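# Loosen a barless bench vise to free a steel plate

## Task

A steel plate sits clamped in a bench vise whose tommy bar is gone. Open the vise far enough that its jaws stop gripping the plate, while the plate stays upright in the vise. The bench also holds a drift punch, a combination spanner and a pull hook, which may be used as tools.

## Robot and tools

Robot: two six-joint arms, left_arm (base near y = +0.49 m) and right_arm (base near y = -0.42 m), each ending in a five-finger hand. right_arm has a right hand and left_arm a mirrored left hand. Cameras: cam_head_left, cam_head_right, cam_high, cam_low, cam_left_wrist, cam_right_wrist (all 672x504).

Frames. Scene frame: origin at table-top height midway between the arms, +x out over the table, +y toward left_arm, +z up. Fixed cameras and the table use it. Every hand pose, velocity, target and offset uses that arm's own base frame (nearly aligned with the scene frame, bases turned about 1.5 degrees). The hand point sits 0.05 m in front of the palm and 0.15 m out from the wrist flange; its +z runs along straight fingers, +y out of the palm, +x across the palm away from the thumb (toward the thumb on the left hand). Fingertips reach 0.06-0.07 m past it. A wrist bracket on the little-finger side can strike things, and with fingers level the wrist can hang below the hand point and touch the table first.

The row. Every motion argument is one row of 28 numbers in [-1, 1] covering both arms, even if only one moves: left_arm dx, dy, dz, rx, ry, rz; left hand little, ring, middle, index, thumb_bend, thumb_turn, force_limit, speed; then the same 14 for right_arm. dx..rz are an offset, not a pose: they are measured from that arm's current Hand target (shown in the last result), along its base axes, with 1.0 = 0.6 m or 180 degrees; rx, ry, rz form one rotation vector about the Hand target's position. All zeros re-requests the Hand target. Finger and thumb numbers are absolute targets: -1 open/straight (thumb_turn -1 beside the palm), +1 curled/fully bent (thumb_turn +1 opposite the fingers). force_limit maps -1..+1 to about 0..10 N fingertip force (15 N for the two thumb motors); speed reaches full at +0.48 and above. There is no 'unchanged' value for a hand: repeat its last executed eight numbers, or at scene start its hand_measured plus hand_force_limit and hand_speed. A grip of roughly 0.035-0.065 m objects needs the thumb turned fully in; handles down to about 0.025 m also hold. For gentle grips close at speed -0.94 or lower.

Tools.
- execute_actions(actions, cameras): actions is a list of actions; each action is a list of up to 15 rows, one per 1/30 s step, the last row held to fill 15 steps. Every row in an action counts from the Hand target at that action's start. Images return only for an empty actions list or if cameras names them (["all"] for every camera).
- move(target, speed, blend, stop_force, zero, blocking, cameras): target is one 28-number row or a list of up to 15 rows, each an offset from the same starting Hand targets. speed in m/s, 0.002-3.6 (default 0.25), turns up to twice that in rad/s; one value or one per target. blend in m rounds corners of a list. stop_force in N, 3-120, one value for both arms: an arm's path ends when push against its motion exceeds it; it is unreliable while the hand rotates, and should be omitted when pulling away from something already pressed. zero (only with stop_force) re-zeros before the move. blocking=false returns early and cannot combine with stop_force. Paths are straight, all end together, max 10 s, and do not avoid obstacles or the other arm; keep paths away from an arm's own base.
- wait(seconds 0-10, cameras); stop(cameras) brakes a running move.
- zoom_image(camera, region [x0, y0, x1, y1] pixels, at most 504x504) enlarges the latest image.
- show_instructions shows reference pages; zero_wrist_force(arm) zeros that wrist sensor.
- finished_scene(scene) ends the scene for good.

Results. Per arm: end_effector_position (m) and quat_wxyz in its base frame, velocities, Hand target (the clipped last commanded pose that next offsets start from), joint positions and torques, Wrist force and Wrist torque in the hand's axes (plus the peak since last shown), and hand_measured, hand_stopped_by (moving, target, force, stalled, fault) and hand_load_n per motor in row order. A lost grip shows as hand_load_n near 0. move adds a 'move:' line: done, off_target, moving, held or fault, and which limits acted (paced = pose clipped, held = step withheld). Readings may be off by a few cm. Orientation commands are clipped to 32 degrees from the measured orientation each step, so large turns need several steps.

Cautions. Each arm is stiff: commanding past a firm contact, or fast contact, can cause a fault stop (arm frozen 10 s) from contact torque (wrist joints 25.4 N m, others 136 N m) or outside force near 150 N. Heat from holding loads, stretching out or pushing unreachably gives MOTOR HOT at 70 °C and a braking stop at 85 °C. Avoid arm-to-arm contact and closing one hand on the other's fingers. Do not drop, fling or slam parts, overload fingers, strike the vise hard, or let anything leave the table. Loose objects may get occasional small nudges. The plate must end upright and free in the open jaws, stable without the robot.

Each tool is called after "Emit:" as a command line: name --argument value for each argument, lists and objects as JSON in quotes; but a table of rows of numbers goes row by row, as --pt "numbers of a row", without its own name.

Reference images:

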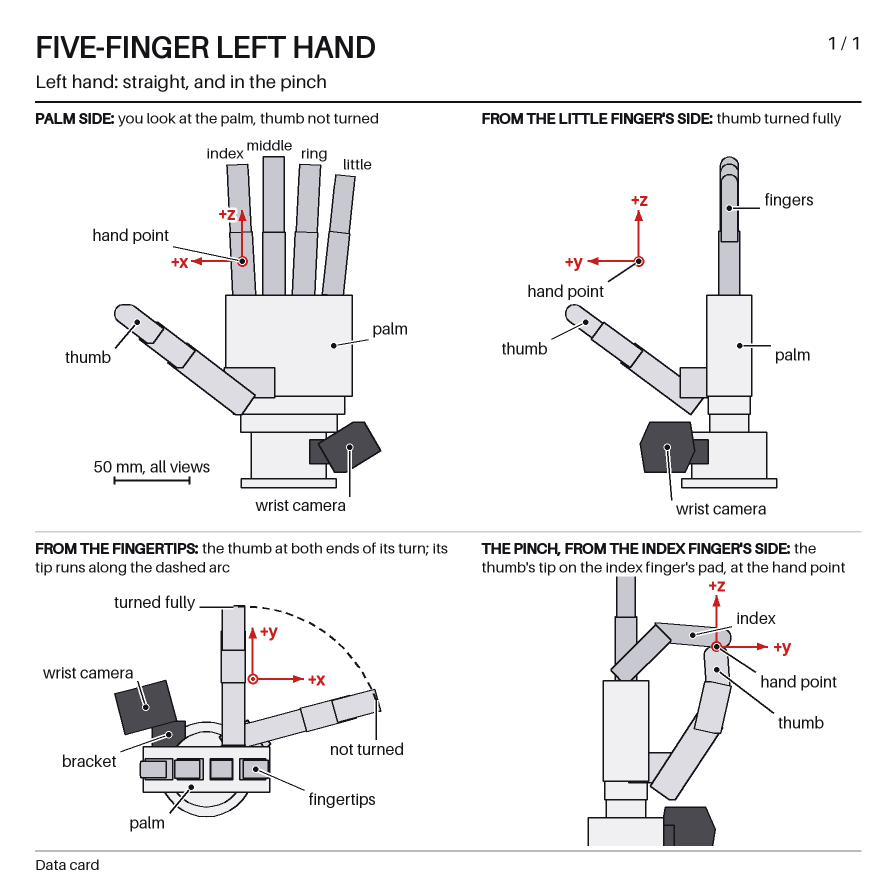

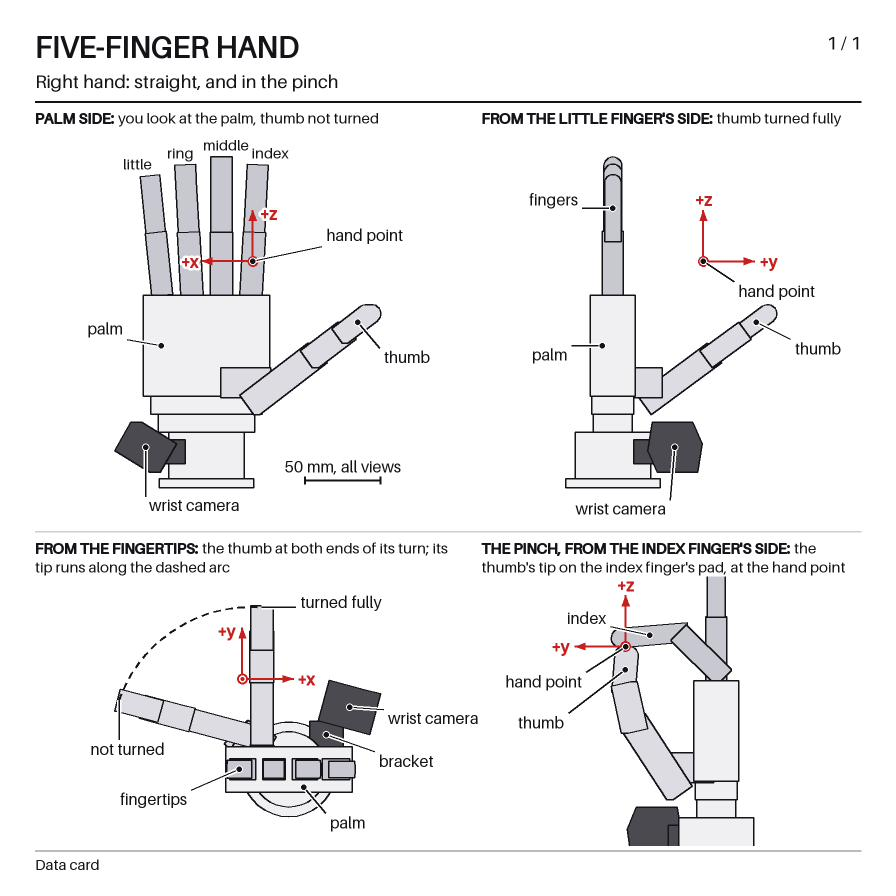

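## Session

Emit:
execute_actions --actions '[]'

Scene clock: 0.00 s.
left_arm: end_effector_position=(+0.4329, -0.1757, +0.3226) hand_measured=(-1.000, -1.000, -1.000, -1.000, -1.000, -1.000) hand_load_n=(+0.0, +0.0, +0.0, +0.0, +0.0, +0.0) hand_stopped_by=(target, target, target, target, target, target) hand_force_limit=0.00 hand_speed=-0.80 end_effector_quat_wxyz=(-0.043, +0.375, +0.926, +0.020) | right_arm: end_effector_position=(+0.5840, -0.1441, +0.1576) hand_measured=(-1.000, -1.000, -1.000, -1.000, -1.000, -1.000) hand_load_n=(+0.0, +0.0, +0.0, +0.0, +0.0, +0.0) hand_stopped_by=(target, target, target, target, target, target) hand_force_limit=0.00 hand_speed=-0.80 end_effector_quat_wxyz=(-0.245, -0.568, +0.753, -0.223)
Joint positions: left_arm=[2.871 -2.034 -1.062 1.445 -1.62 -1.074] | right_arm=[-0.245 -0.567 0.593 1.498 2.245 -3.124]
Joint velocities: within noise
Joint torques (N m): no reading
Wrist force (N): no reading
Wrist torque (N m): no reading
Wrist force, peak (N): no reading
Hand target: left_arm +0.4329, -0.1757, +0.3226; -0.043, +0.375, +0.926, +0.020 | right_arm +0.5840, -0.1441, +0.1576; -0.245, -0.568, +0.753, -0.223

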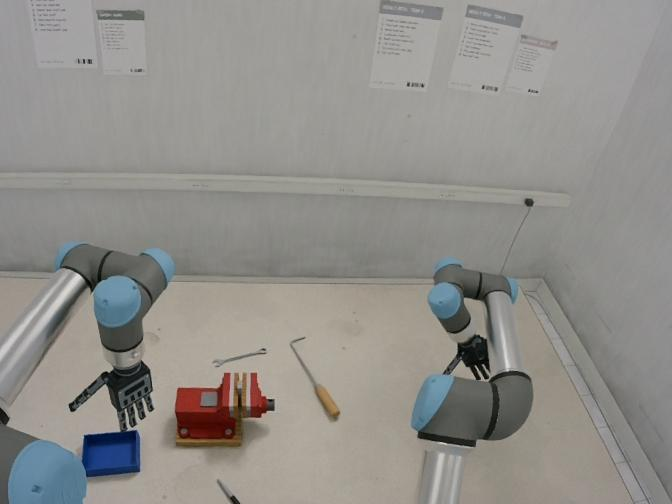

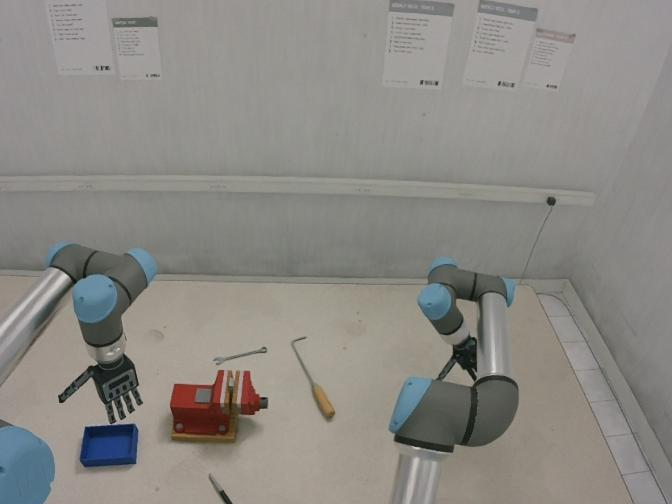

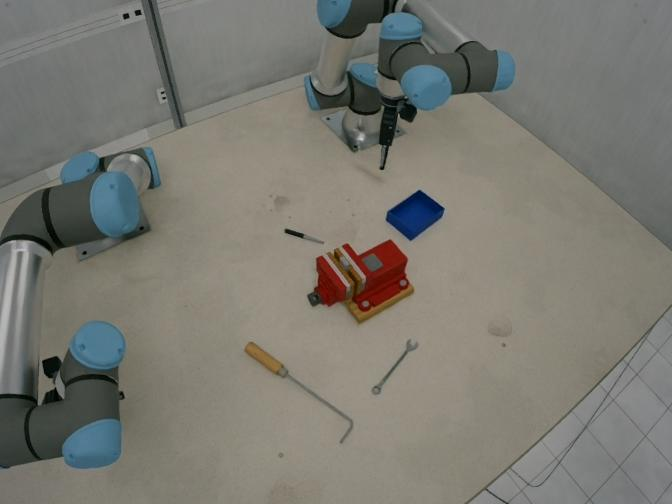

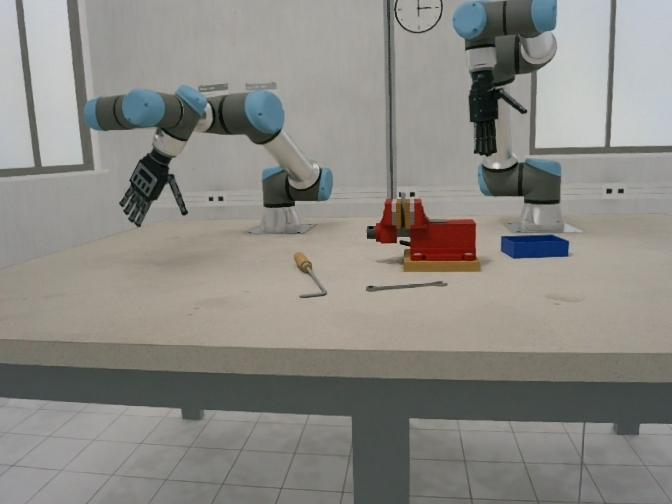

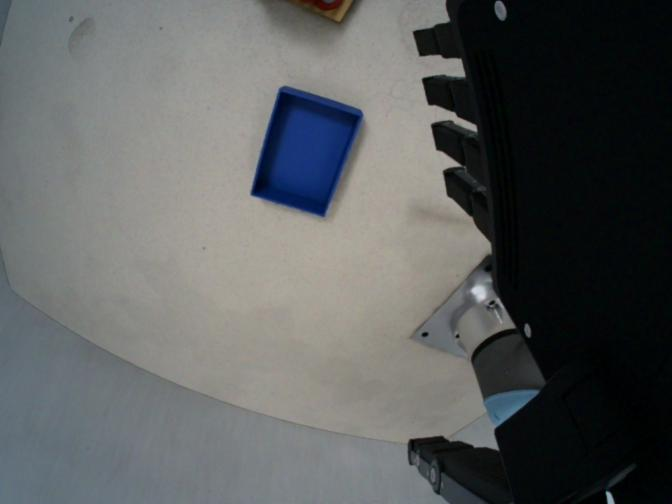

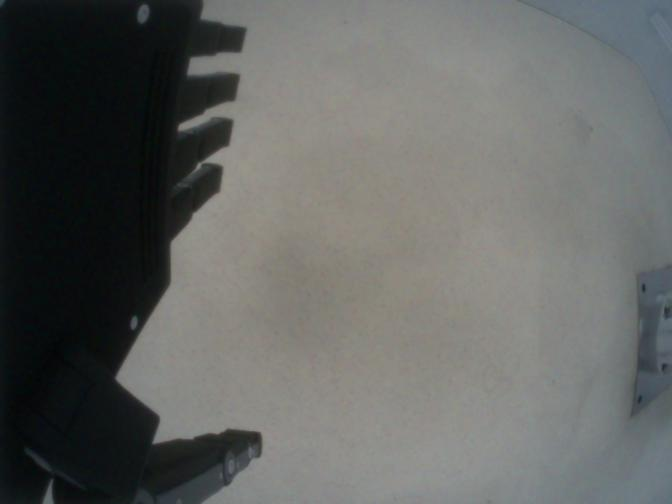

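Emit:
zoom_image --camera "cam_head_right" --region '[160, 320, 360, 450]'

Emit:
zoom_image --camera "cam_high" --region '[290, 230, 420, 330]'

Emit:
zoom_image --camera "cam_low" --region '[350, 185, 450, 265]'

Emit:
zoom_image --camera "cam_head_right" --region '[220, 360, 280, 420]'

Emit:
zoom_image --camera "cam_high" --region '[230, 320, 370, 450]'

Emit:
zoom_image --camera "cam_low" --region '[280, 235, 460, 310]'

Scaled by 2.520 from the camera's 672x504 image, which has a finer 960x720 frame.

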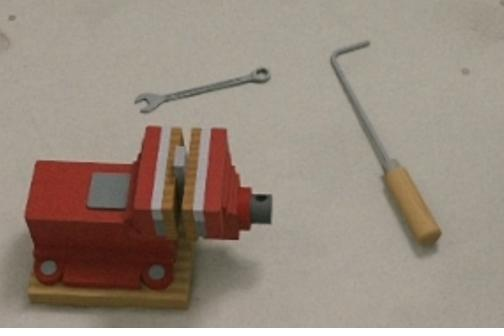

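Scaled by 3.877 from the camera's 672x504 image, which has a finer 960x720 frame.

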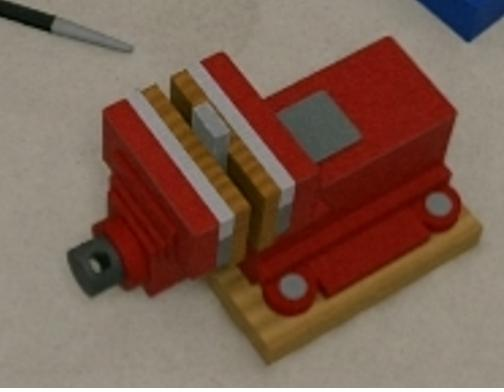

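Scaled by 5.040 from the camera's 672x504 image, which has a finer 960x720 frame.

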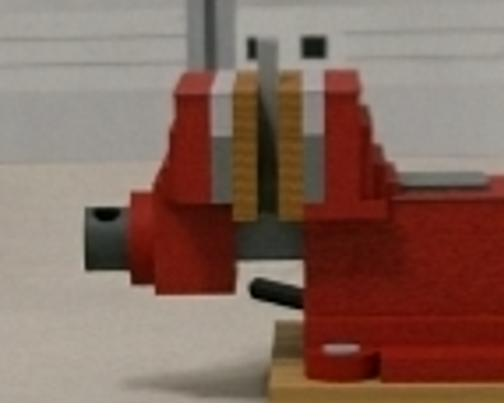

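Scaled by 8.400 from the camera's 672x504 image, which has a finer 960x720 frame.

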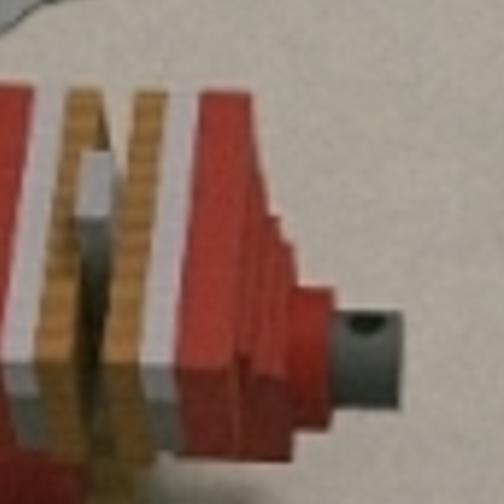

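Scaled by 3.600 from the camera's 672x504 image, which has a finer 960x720 frame.

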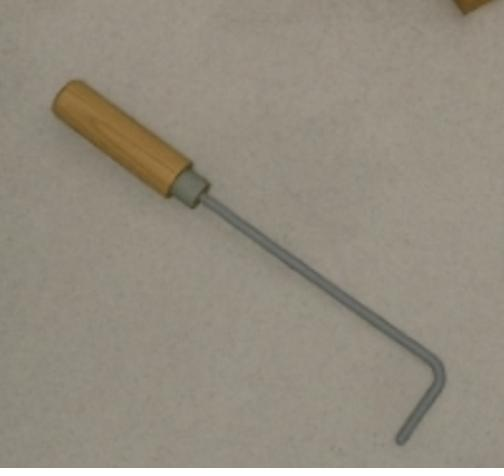

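Scaled by 2.800 from the camera's 672x504 image, which has a finer 960x720 frame.

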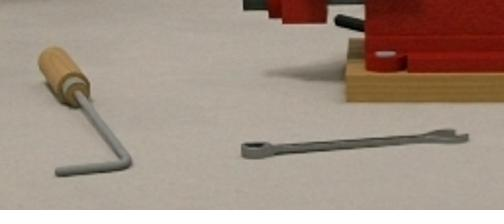

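Emit:
move --target '[0.0582,-0.3807,-0.0193,-0.1996,-0.1249,0.7276,-1,-1,-1,-1,-1,-1,0,-0.8,0.0978,0.6455,0.033,0.0044,-0.3025,-0.1807,-1,-1,-1,-1,-1,-1,0,-0.8]' --speed 0.4 --cameras '["all"]'

Emit:
zoom_image --camera "cam_left_wrist" --region '[230, 100, 480, 350]'

Scene clock: 37.67 s.
left_arm: end_effector_position=(+0.4677, -0.4042, +0.3110) hand_measured=(-1.000, -1.000, -1.000, -1.000, -1.000, -1.000) hand_load_n=(+0.0, +0.5, +0.0, +0.0, +0.0, +0.0) hand_stopped_by=(target, target, target, target, target, target) hand_force_limit=0.00 hand_speed=-0.80 end_effector_quat_wxyz=(-0.199, +0.679, -0.678, +0.199) | right_arm: end_effector_position=(+0.6426, +0.2432, +0.1774) hand_measured=(-1.000, -1.000, -1.000, -1.000, -1.000, -1.000) hand_load_n=(+0.0, +0.0, +0.0, +0.0, +0.0, +0.0) hand_stopped_by=(target, target, target, target, target, target) hand_force_limit=0.00 hand_speed=-0.80 end_effector_quat_wxyz=(+0.075, -0.181, +0.906, -0.375)
Joint positions: left_arm=[2.621 -2.117 -0.828 1.882 -1.843 -3.591] | right_arm=[0.361 -0.563 0.535 1.565 2.355 -1.618]
Joint torques (N m): left_arm=[3.42 53.94 8.61 0.3 -1.09 -2.49] | right_arm=[-1.66 -58.51 -11.6 0.92 -0.58 1.74]
Wrist force (N): left_arm=[-0.1 -0.8 0.7] | right_arm=[1.1 -0.1 -0.4]
Wrist torque (N m): left_arm=[0.01 -0.02 -0.13] | right_arm=[0.08 -0.18 0.18]
Wrist force, peak (N): left_arm=[-0.2 -1.1 0.7] | right_arm=[0.8 0.8 -0.9]
Hand target: left_arm +0.4678, -0.4042, +0.3110; -0.199, +0.679, -0.678, +0.199 | right_arm +0.6426, +0.2432, +0.1774; +0.075, -0.181, +0.906, -0.375
Off the commanded pose: left_arm 0.000 m, 0 deg | right_arm 0.000 m, 0 deg.
move: done

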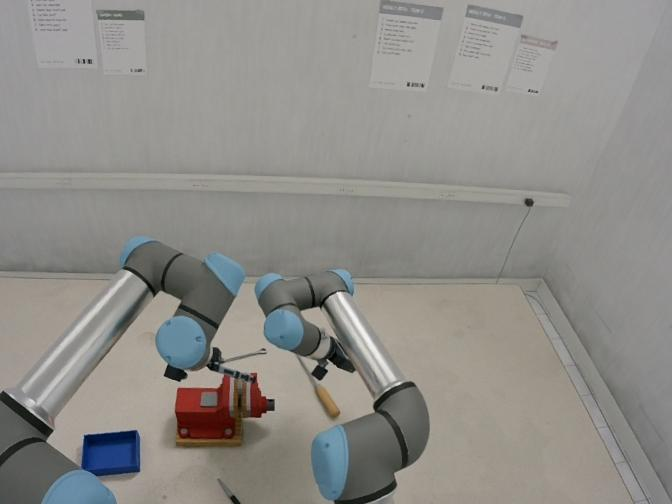

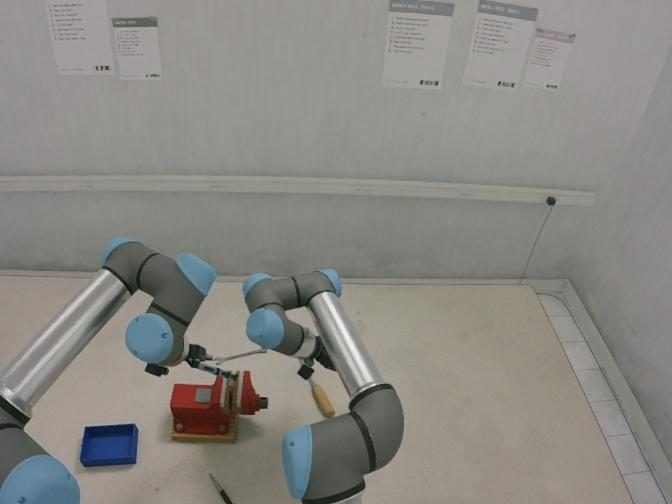

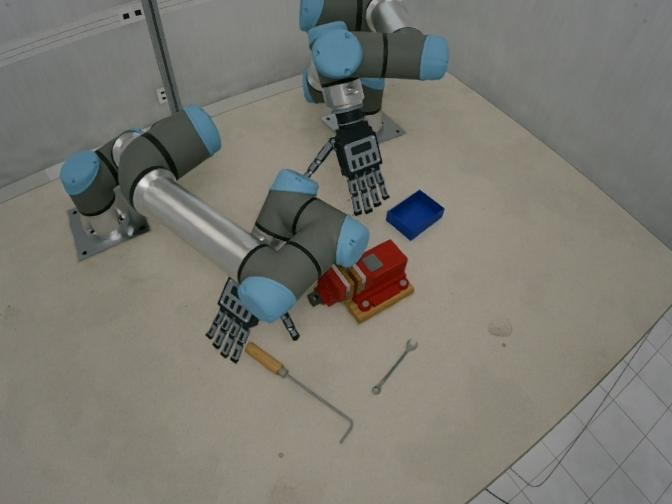

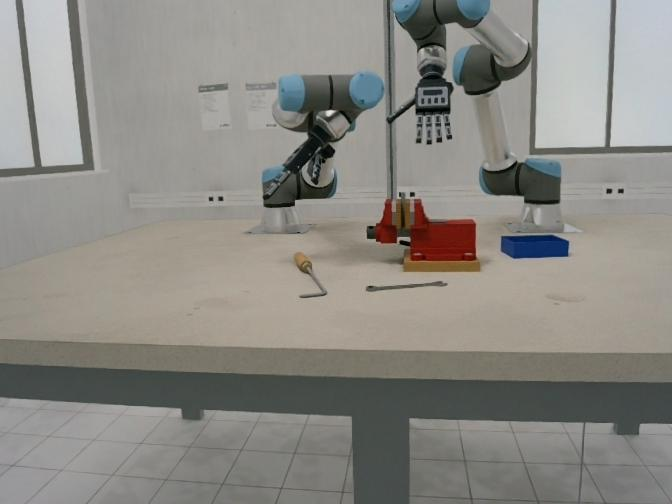

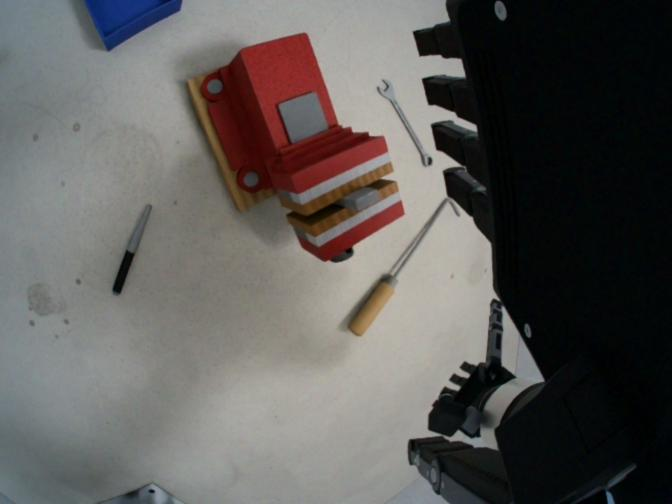

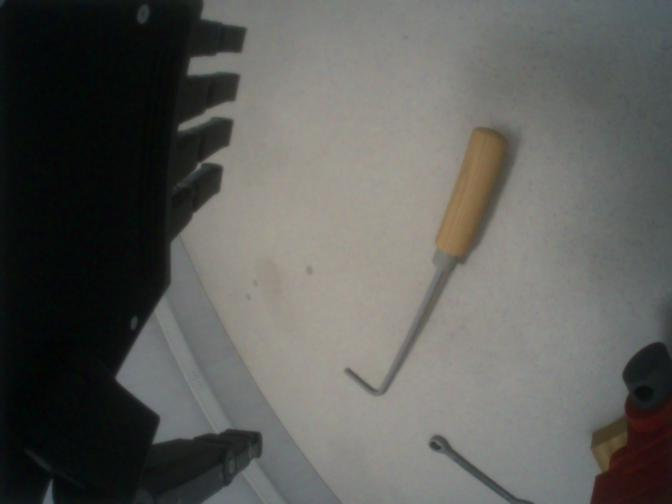

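Scaled by 2.016 from the camera's 672x504 image, which has a finer 960x720 frame.

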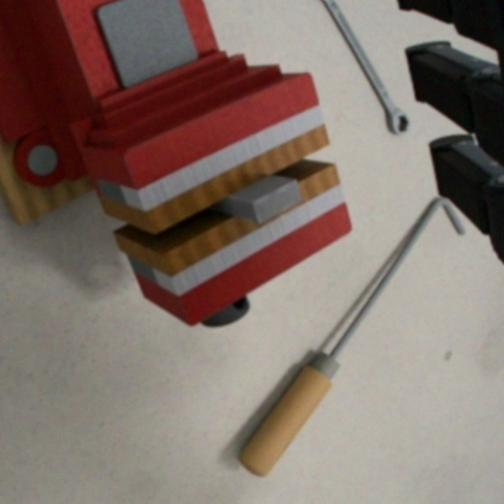

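Emit:
zoom_image --camera "cam_right_wrist" --region '[560, 320, 671, 440]'

Emit:
zoom_image --camera "cam_right_wrist" --region '[330, 100, 530, 420]'

Emit:
zoom_image --camera "cam_high" --region '[295, 265, 345, 315]'

Emit:
zoom_image --camera "cam_low" --region '[355, 215, 395, 250]'

Emit:
zoom_image --camera "cam_head_left" --region '[245, 380, 295, 430]'

Scaled by 4.200 from the camera's 672x504 image, which has a finer 960x720 frame.

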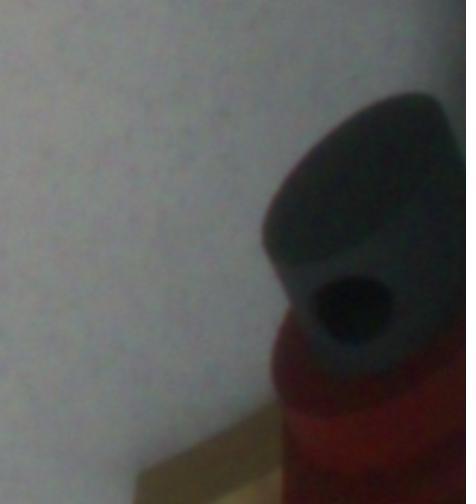

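Scaled by 1.575 from the camera's 672x504 image, which has a finer 960x720 frame.

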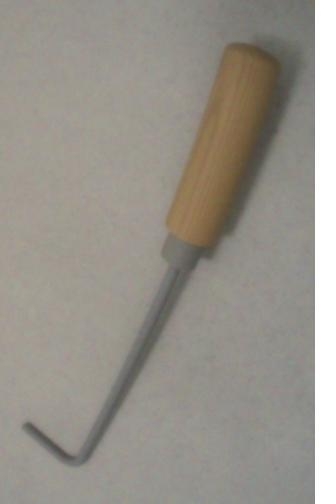

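Scaled by 10.080 from the camera's 672x504 image, which has a finer 960x720 frame.

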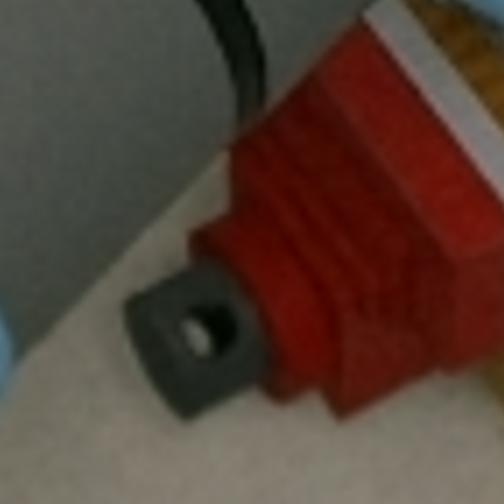

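Scaled by 12.600 from the camera's 672x504 image, which has a finer 960x720 frame.

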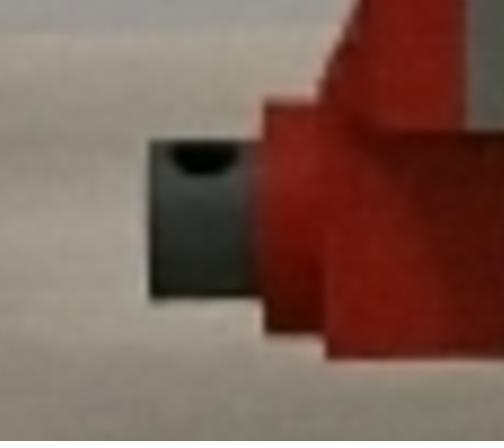

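Scaled by 10.080 from the camera's 672x504 image, which has a finer 960x720 frame.

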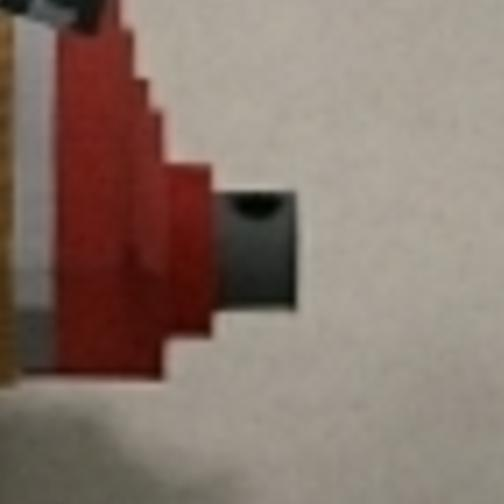

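Emit:
move --target '[0,0,0,0,0,0,-1,-1,-1,-1,-1,-1,0,-0.8,0.0343,-0.0075,-0.179,0,0,0.0161,-0.12,-0.12,-0.12,-0.12,-1,1,0.6,-0.2]' --speed 0.15 --cameras '["cam_right_wrist","cam_low","cam_high"]'

Emit:
zoom_image --camera "cam_low" --region '[260, 150, 460, 300]'

Scene clock: 43.50 s.
left_arm: end_effector_position=(+0.4678, -0.4042, +0.3110) hand_measured=(-1.000, -1.000, -1.000, -1.000, -1.000, -1.000) hand_load_n=(+0.0, +0.0, +0.0, +0.0, +0.0, +0.0) hand_stopped_by=(target, target, target, target, target, target) hand_force_limit=0.00 hand_speed=-0.80 end_effector_quat_wxyz=(-0.199, +0.679, -0.678, +0.199) | right_arm: end_effector_position=(+0.6632, +0.2387, +0.0701) hand_measured=(-0.120, -0.120, -0.120, -0.120, -1.000, +1.000) hand_load_n=(+0.0, +0.0, +0.0, +0.0, +0.0, +0.0) hand_stopped_by=(target, target, target, target, target, target) hand_force_limit=0.60 hand_speed=-0.20 end_effector_quat_wxyz=(+0.085, -0.204, +0.901, -0.373)
Joint positions: left_arm=[2.621 -2.116 -0.828 1.882 -1.843 -3.591] | right_arm=[0.341 -0.501 0.671 1.296 2.35 -1.717]
Joint torques (N m): left_arm=[7.8 54.2 8.51 1.84 -1.07 -1.11] | right_arm=[7.1 -53.44 -29.46 0.34 2.43 2.09]
Wrist force (N): left_arm=[0.0 -0.9 0.5] | right_arm=[0.8 0.1 -0.3]
Wrist torque (N m): left_arm=[0.01 -0.04 -0.12] | right_arm=[0.13 -0.17 0.08]
Wrist force, peak (N): left_arm=[-0.3 -1.1 0.9] | right_arm=[1.1 -1.3 -1.3]
Hand target: left_arm +0.4678, -0.4042, +0.3110; -0.199, +0.679, -0.678, +0.199 | right_arm +0.6632, +0.2387, +0.0700; +0.085, -0.204, +0.901, -0.373
Off the commanded pose: left_arm 0.000 m, 0 deg | right_arm 0.000 m, 0 deg.
move: done
Images, in order (width x height): cam_high 672x504, cam_low 672x504, cam_right_wrist 672x504.

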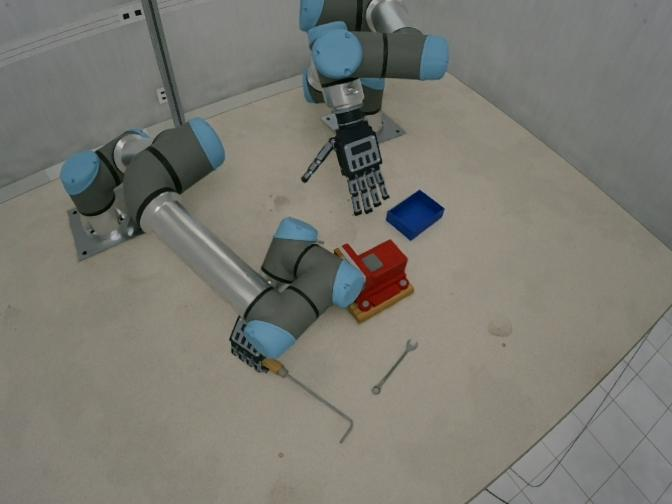

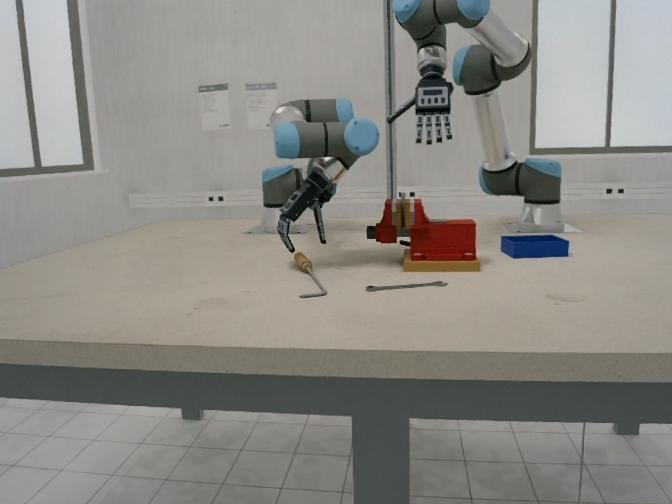

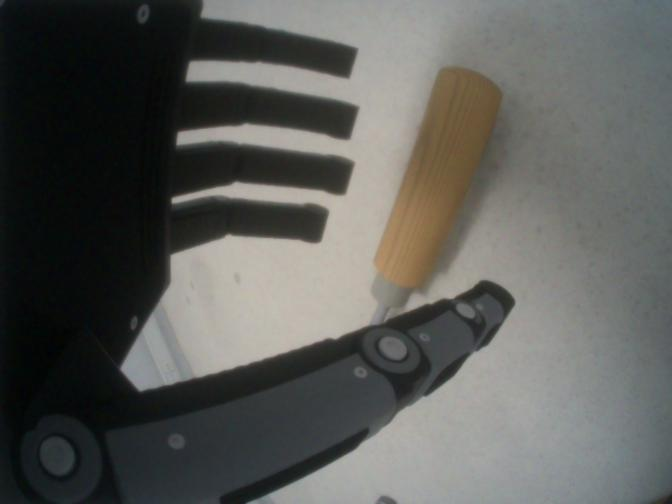

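Scaled by 2.520 from the camera's 672x504 image, which has a finer 960x720 frame.

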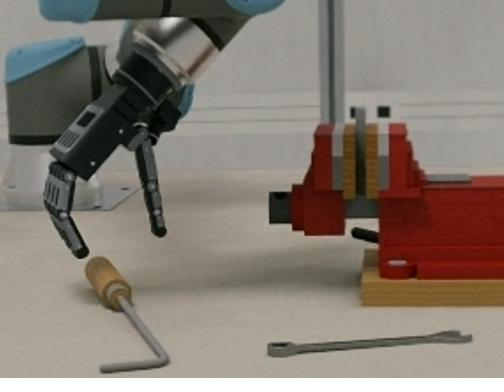

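Emit:
move --target '[0,0,0,0,0,0,-1,-1,-1,-1,-1,-1,0,-0.8,0,0,-0.085,0,0,0,-0.12,-0.12,-0.12,-0.12,-1,1,0.6,-0.2]' --speed 0.04 --stop_force 4 --cameras '["cam_right_wrist","cam_low"]'

Emit:
zoom_image --camera "cam_low" --region '[260, 190, 380, 300]'

Scene clock: 46.67 s.
left_arm: end_effector_position=(+0.4678, -0.4042, +0.3110) hand_measured=(-1.000, -1.000, -1.000, -1.000, -1.000, -1.000) hand_load_n=(+0.0, +0.0, +0.0, +0.0, +0.0, -0.5) hand_stopped_by=(target, target, target, target, target, target) hand_force_limit=0.00 hand_speed=-0.80 end_effector_quat_wxyz=(-0.199, +0.679, -0.678, +0.199) | right_arm: end_effector_position=(+0.6632, +0.2387, +0.0268) hand_measured=(-0.120, -0.120, -0.120, -0.120, -1.000, +1.000) hand_load_n=(+0.0, +0.0, +0.0, +0.0, +0.0, +0.0) hand_stopped_by=(target, target, target, target, target, target) hand_force_limit=0.60 hand_speed=-0.20 end_effector_quat_wxyz=(+0.085, -0.204, +0.901, -0.373)
Joint positions: left_arm=[2.621 -2.116 -0.828 1.882 -1.843 -3.591] | right_arm=[0.341 -0.467 0.718 1.216 2.35 -1.717]
Joint torques (N m): left_arm=[6.7 53.61 10.48 1.66 0.57 1.09] | right_arm=[6.8 -59.26 -28.89 0.48 2.45 2.17]
Wrist force (N): left_arm=[-0.1 -0.9 0.8] | right_arm=[1.1 -1.9 -1.1]
Wrist torque (N m): left_arm=[0.00 -0.02 -0.12] | right_arm=[-0.01 -0.24 0.07]
Wrist force, peak (N): left_arm=[0.0 -1.2 0.8] | right_arm=[0.7 -30.7 -19.8]
Hand target: left_arm +0.4678, -0.4042, +0.3110; -0.199, +0.679, -0.678, +0.199 | right_arm +0.6632, +0.2387, +0.0268; +0.085, -0.204, +0.901, -0.373 (not the last commanded pose)
Off the commanded pose: left_arm 0.000 m, 0 deg | right_arm 0.008 m, 0 deg.
move: contact (right_arm)
Images, in order (width x height): cam_low 672x504, cam_right_wrist 672x504.

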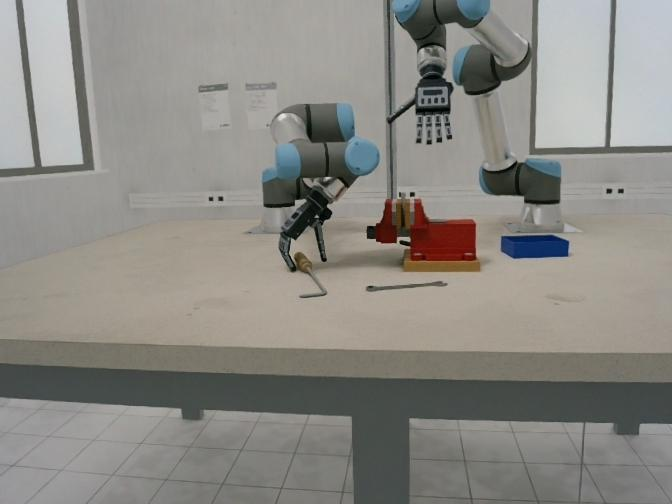

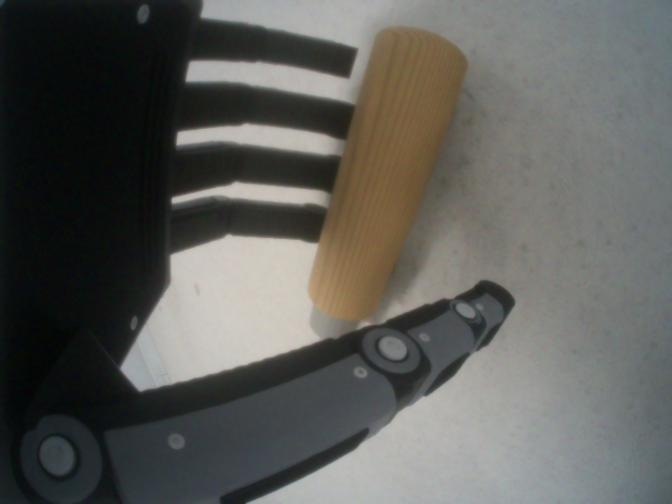

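Scaled by 4.200 from the camera's 672x504 image, which has a finer 960x720 frame.

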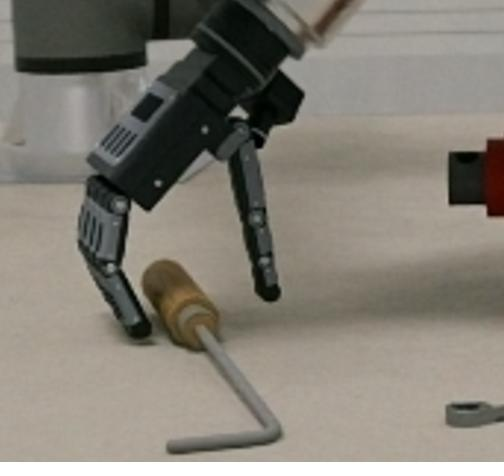

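Emit:
move --target '[0,0,0,0,0,0,-1,-1,-1,-1,-1,-1,0,-0.8,0,0,0,0,0,0,0.05,0.05,0.05,0.05,-0.45,1,0.6,-0.6]' --speed 0.04 --cameras '["cam_right_wrist"]'

Scene clock: 48.37 s.
left_arm: end_effector_position=(+0.4678, -0.4042, +0.3110) hand_measured=(-1.000, -1.000, -1.000, -1.000, -1.000, -1.000) hand_load_n=(+0.5, +0.0, +0.0, +0.0, +0.0, -0.5) hand_stopped_by=(target, target, target, target, target, target) hand_force_limit=0.00 hand_speed=-0.80 end_effector_quat_wxyz=(-0.199, +0.679, -0.678, +0.199) | right_arm: end_effector_position=(+0.6632, +0.2387, +0.0268) hand_measured=(+0.050, +0.050, +0.048, +0.050, -0.480, +1.000) hand_load_n=(+0.0, +0.0, +11.5, +4.0, +13.5, -0.5) hand_stopped_by=(target, target, target, target, force, target) hand_force_limit=0.60 hand_speed=-0.60 end_effector_quat_wxyz=(+0.085, -0.204, +0.901, -0.373)
Joint positions: left_arm=[2.621 -2.116 -0.828 1.882 -1.843 -3.591] | right_arm=[0.341 -0.467 0.718 1.216 2.35 -1.717]
Joint torques (N m): left_arm=[7 54.18 10.42 1.52 0.57 2.33] | right_arm=[4.04 -62.23 -28.04 1.04 1.55 2.26]
Wrist force (N): left_arm=[0.1 -1.0 0.4] | right_arm=[1.2 0.2 0.4]
Wrist torque (N m): left_arm=[0.01 -0.07 -0.10] | right_arm=[0.07 -0.21 0.11]
Wrist force, peak (N): left_arm=[-0.1 -1.2 0.7] | right_arm=[1.0 -2.1 -1.2]
Hand target: left_arm +0.4678, -0.4042, +0.3110; -0.199, +0.679, -0.678, +0.199 | right_arm +0.6632, +0.2387, +0.0268; +0.085, -0.204, +0.901, -0.373
Off the commanded pose: left_arm 0.000 m, 0 deg | right_arm 0.000 m, 0 deg.
move: done
Images, in order (width x height): cam_right_wrist 672x504.

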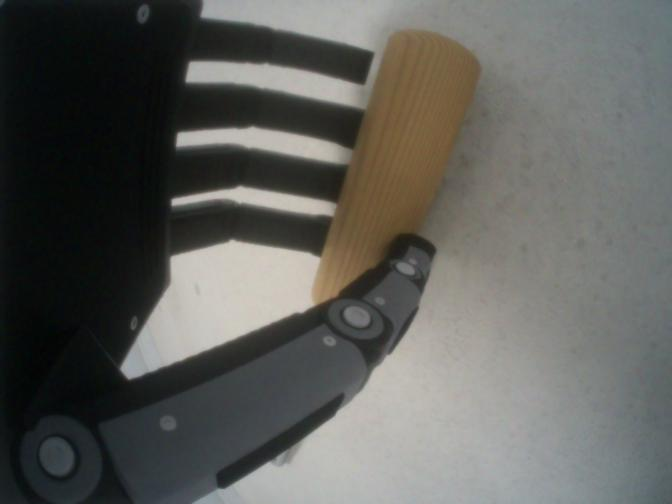

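Emit:
move --target '[0,0,0,0,0,0,-1,-1,-1,-1,-1,-1,0,-0.8,0,0,0,0,0,0,0.6,0.6,0.6,0.6,-0.1,1,0.6,-0.7]' --speed 0.04 --cameras '["cam_right_wrist","cam_low"]'

Emit:
zoom_image --camera "cam_low" --region '[260, 190, 380, 300]'

Scene clock: 49.20 s.
left_arm: end_effector_position=(+0.4678, -0.4042, +0.3110) hand_measured=(-1.000, -1.000, -1.000, -1.000, -1.000, -1.000) hand_load_n=(+0.0, +0.0, +0.0, +0.0, +0.0, +0.0) hand_stopped_by=(target, target, target, target, target, target) hand_force_limit=0.00 hand_speed=-0.80 end_effector_quat_wxyz=(-0.199, +0.679, -0.678, +0.199) | right_arm: end_effector_position=(+0.6632, +0.2387, +0.0268) hand_measured=(+0.266, +0.100, +0.050, +0.072, -0.482, +1.000) hand_load_n=(+7.5, +0.0, +2.5, +11.0, +21.5, +4.5) hand_stopped_by=(force, force, force, force, force, target) hand_force_limit=0.60 hand_speed=-0.70 end_effector_quat_wxyz=(+0.085, -0.204, +0.901, -0.373)
Joint positions: left_arm=[2.621 -2.116 -0.828 1.882 -1.843 -3.591] | right_arm=[0.341 -0.467 0.718 1.216 2.35 -1.717]
Joint torques (N m): left_arm=[5.87 53.52 10.86 1.42 0.63 2.69] | right_arm=[2.59 -62.84 -27.83 1.62 0.77 2.39]
Wrist force (N): left_arm=[0.0 -0.9 0.7] | right_arm=[1.5 -0.3 -0.2]
Wrist torque (N m): left_arm=[0.01 -0.04 -0.12] | right_arm=[0.08 -0.26 0.15]
Wrist force, peak (N): left_arm=[0.0 -1.2 0.4] | right_arm=[1.6 -0.5 0.0]
Hand target: left_arm +0.4678, -0.4042, +0.3110; -0.199, +0.679, -0.678, +0.199 | right_arm +0.6632, +0.2387, +0.0268; +0.085, -0.204, +0.901, -0.373
Off the commanded pose: left_arm 0.000 m, 0 deg | right_arm 0.000 m, 0 deg.
move: done
Images, in order (width x height): cam_low 672x504, cam_right_wrist 672x504.

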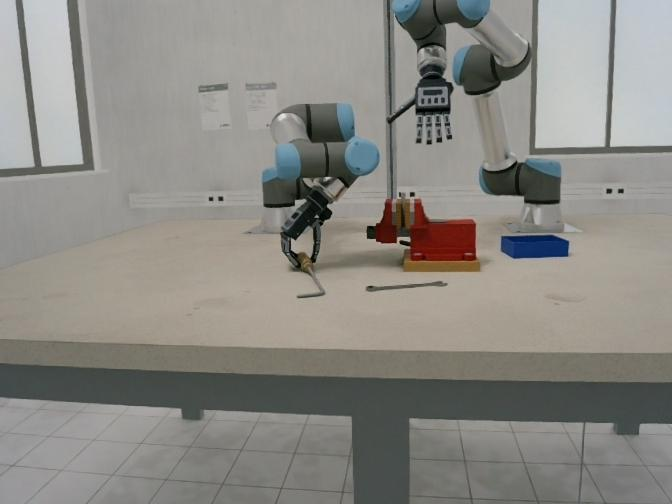

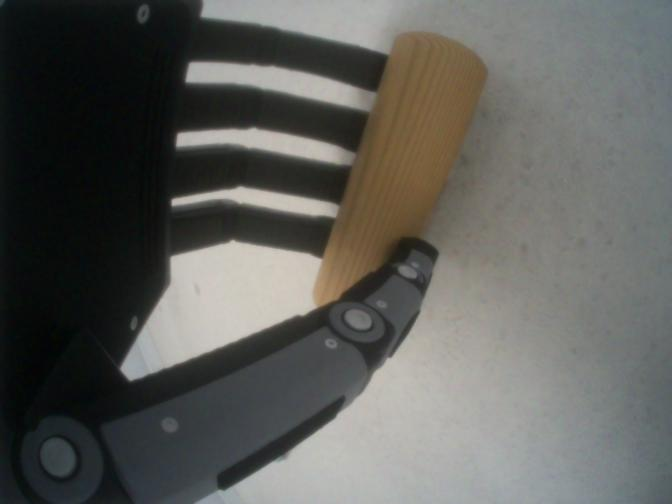

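Scaled by 4.200 from the camera's 672x504 image, which has a finer 960x720 frame.

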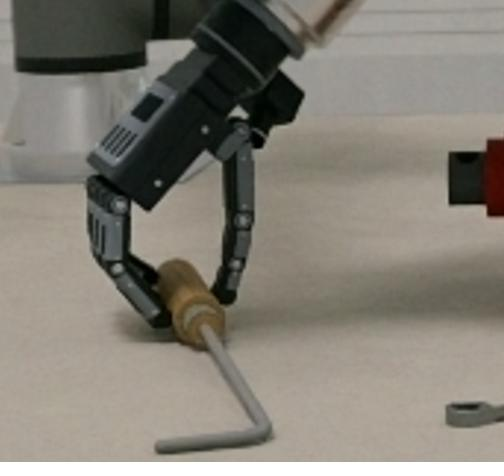

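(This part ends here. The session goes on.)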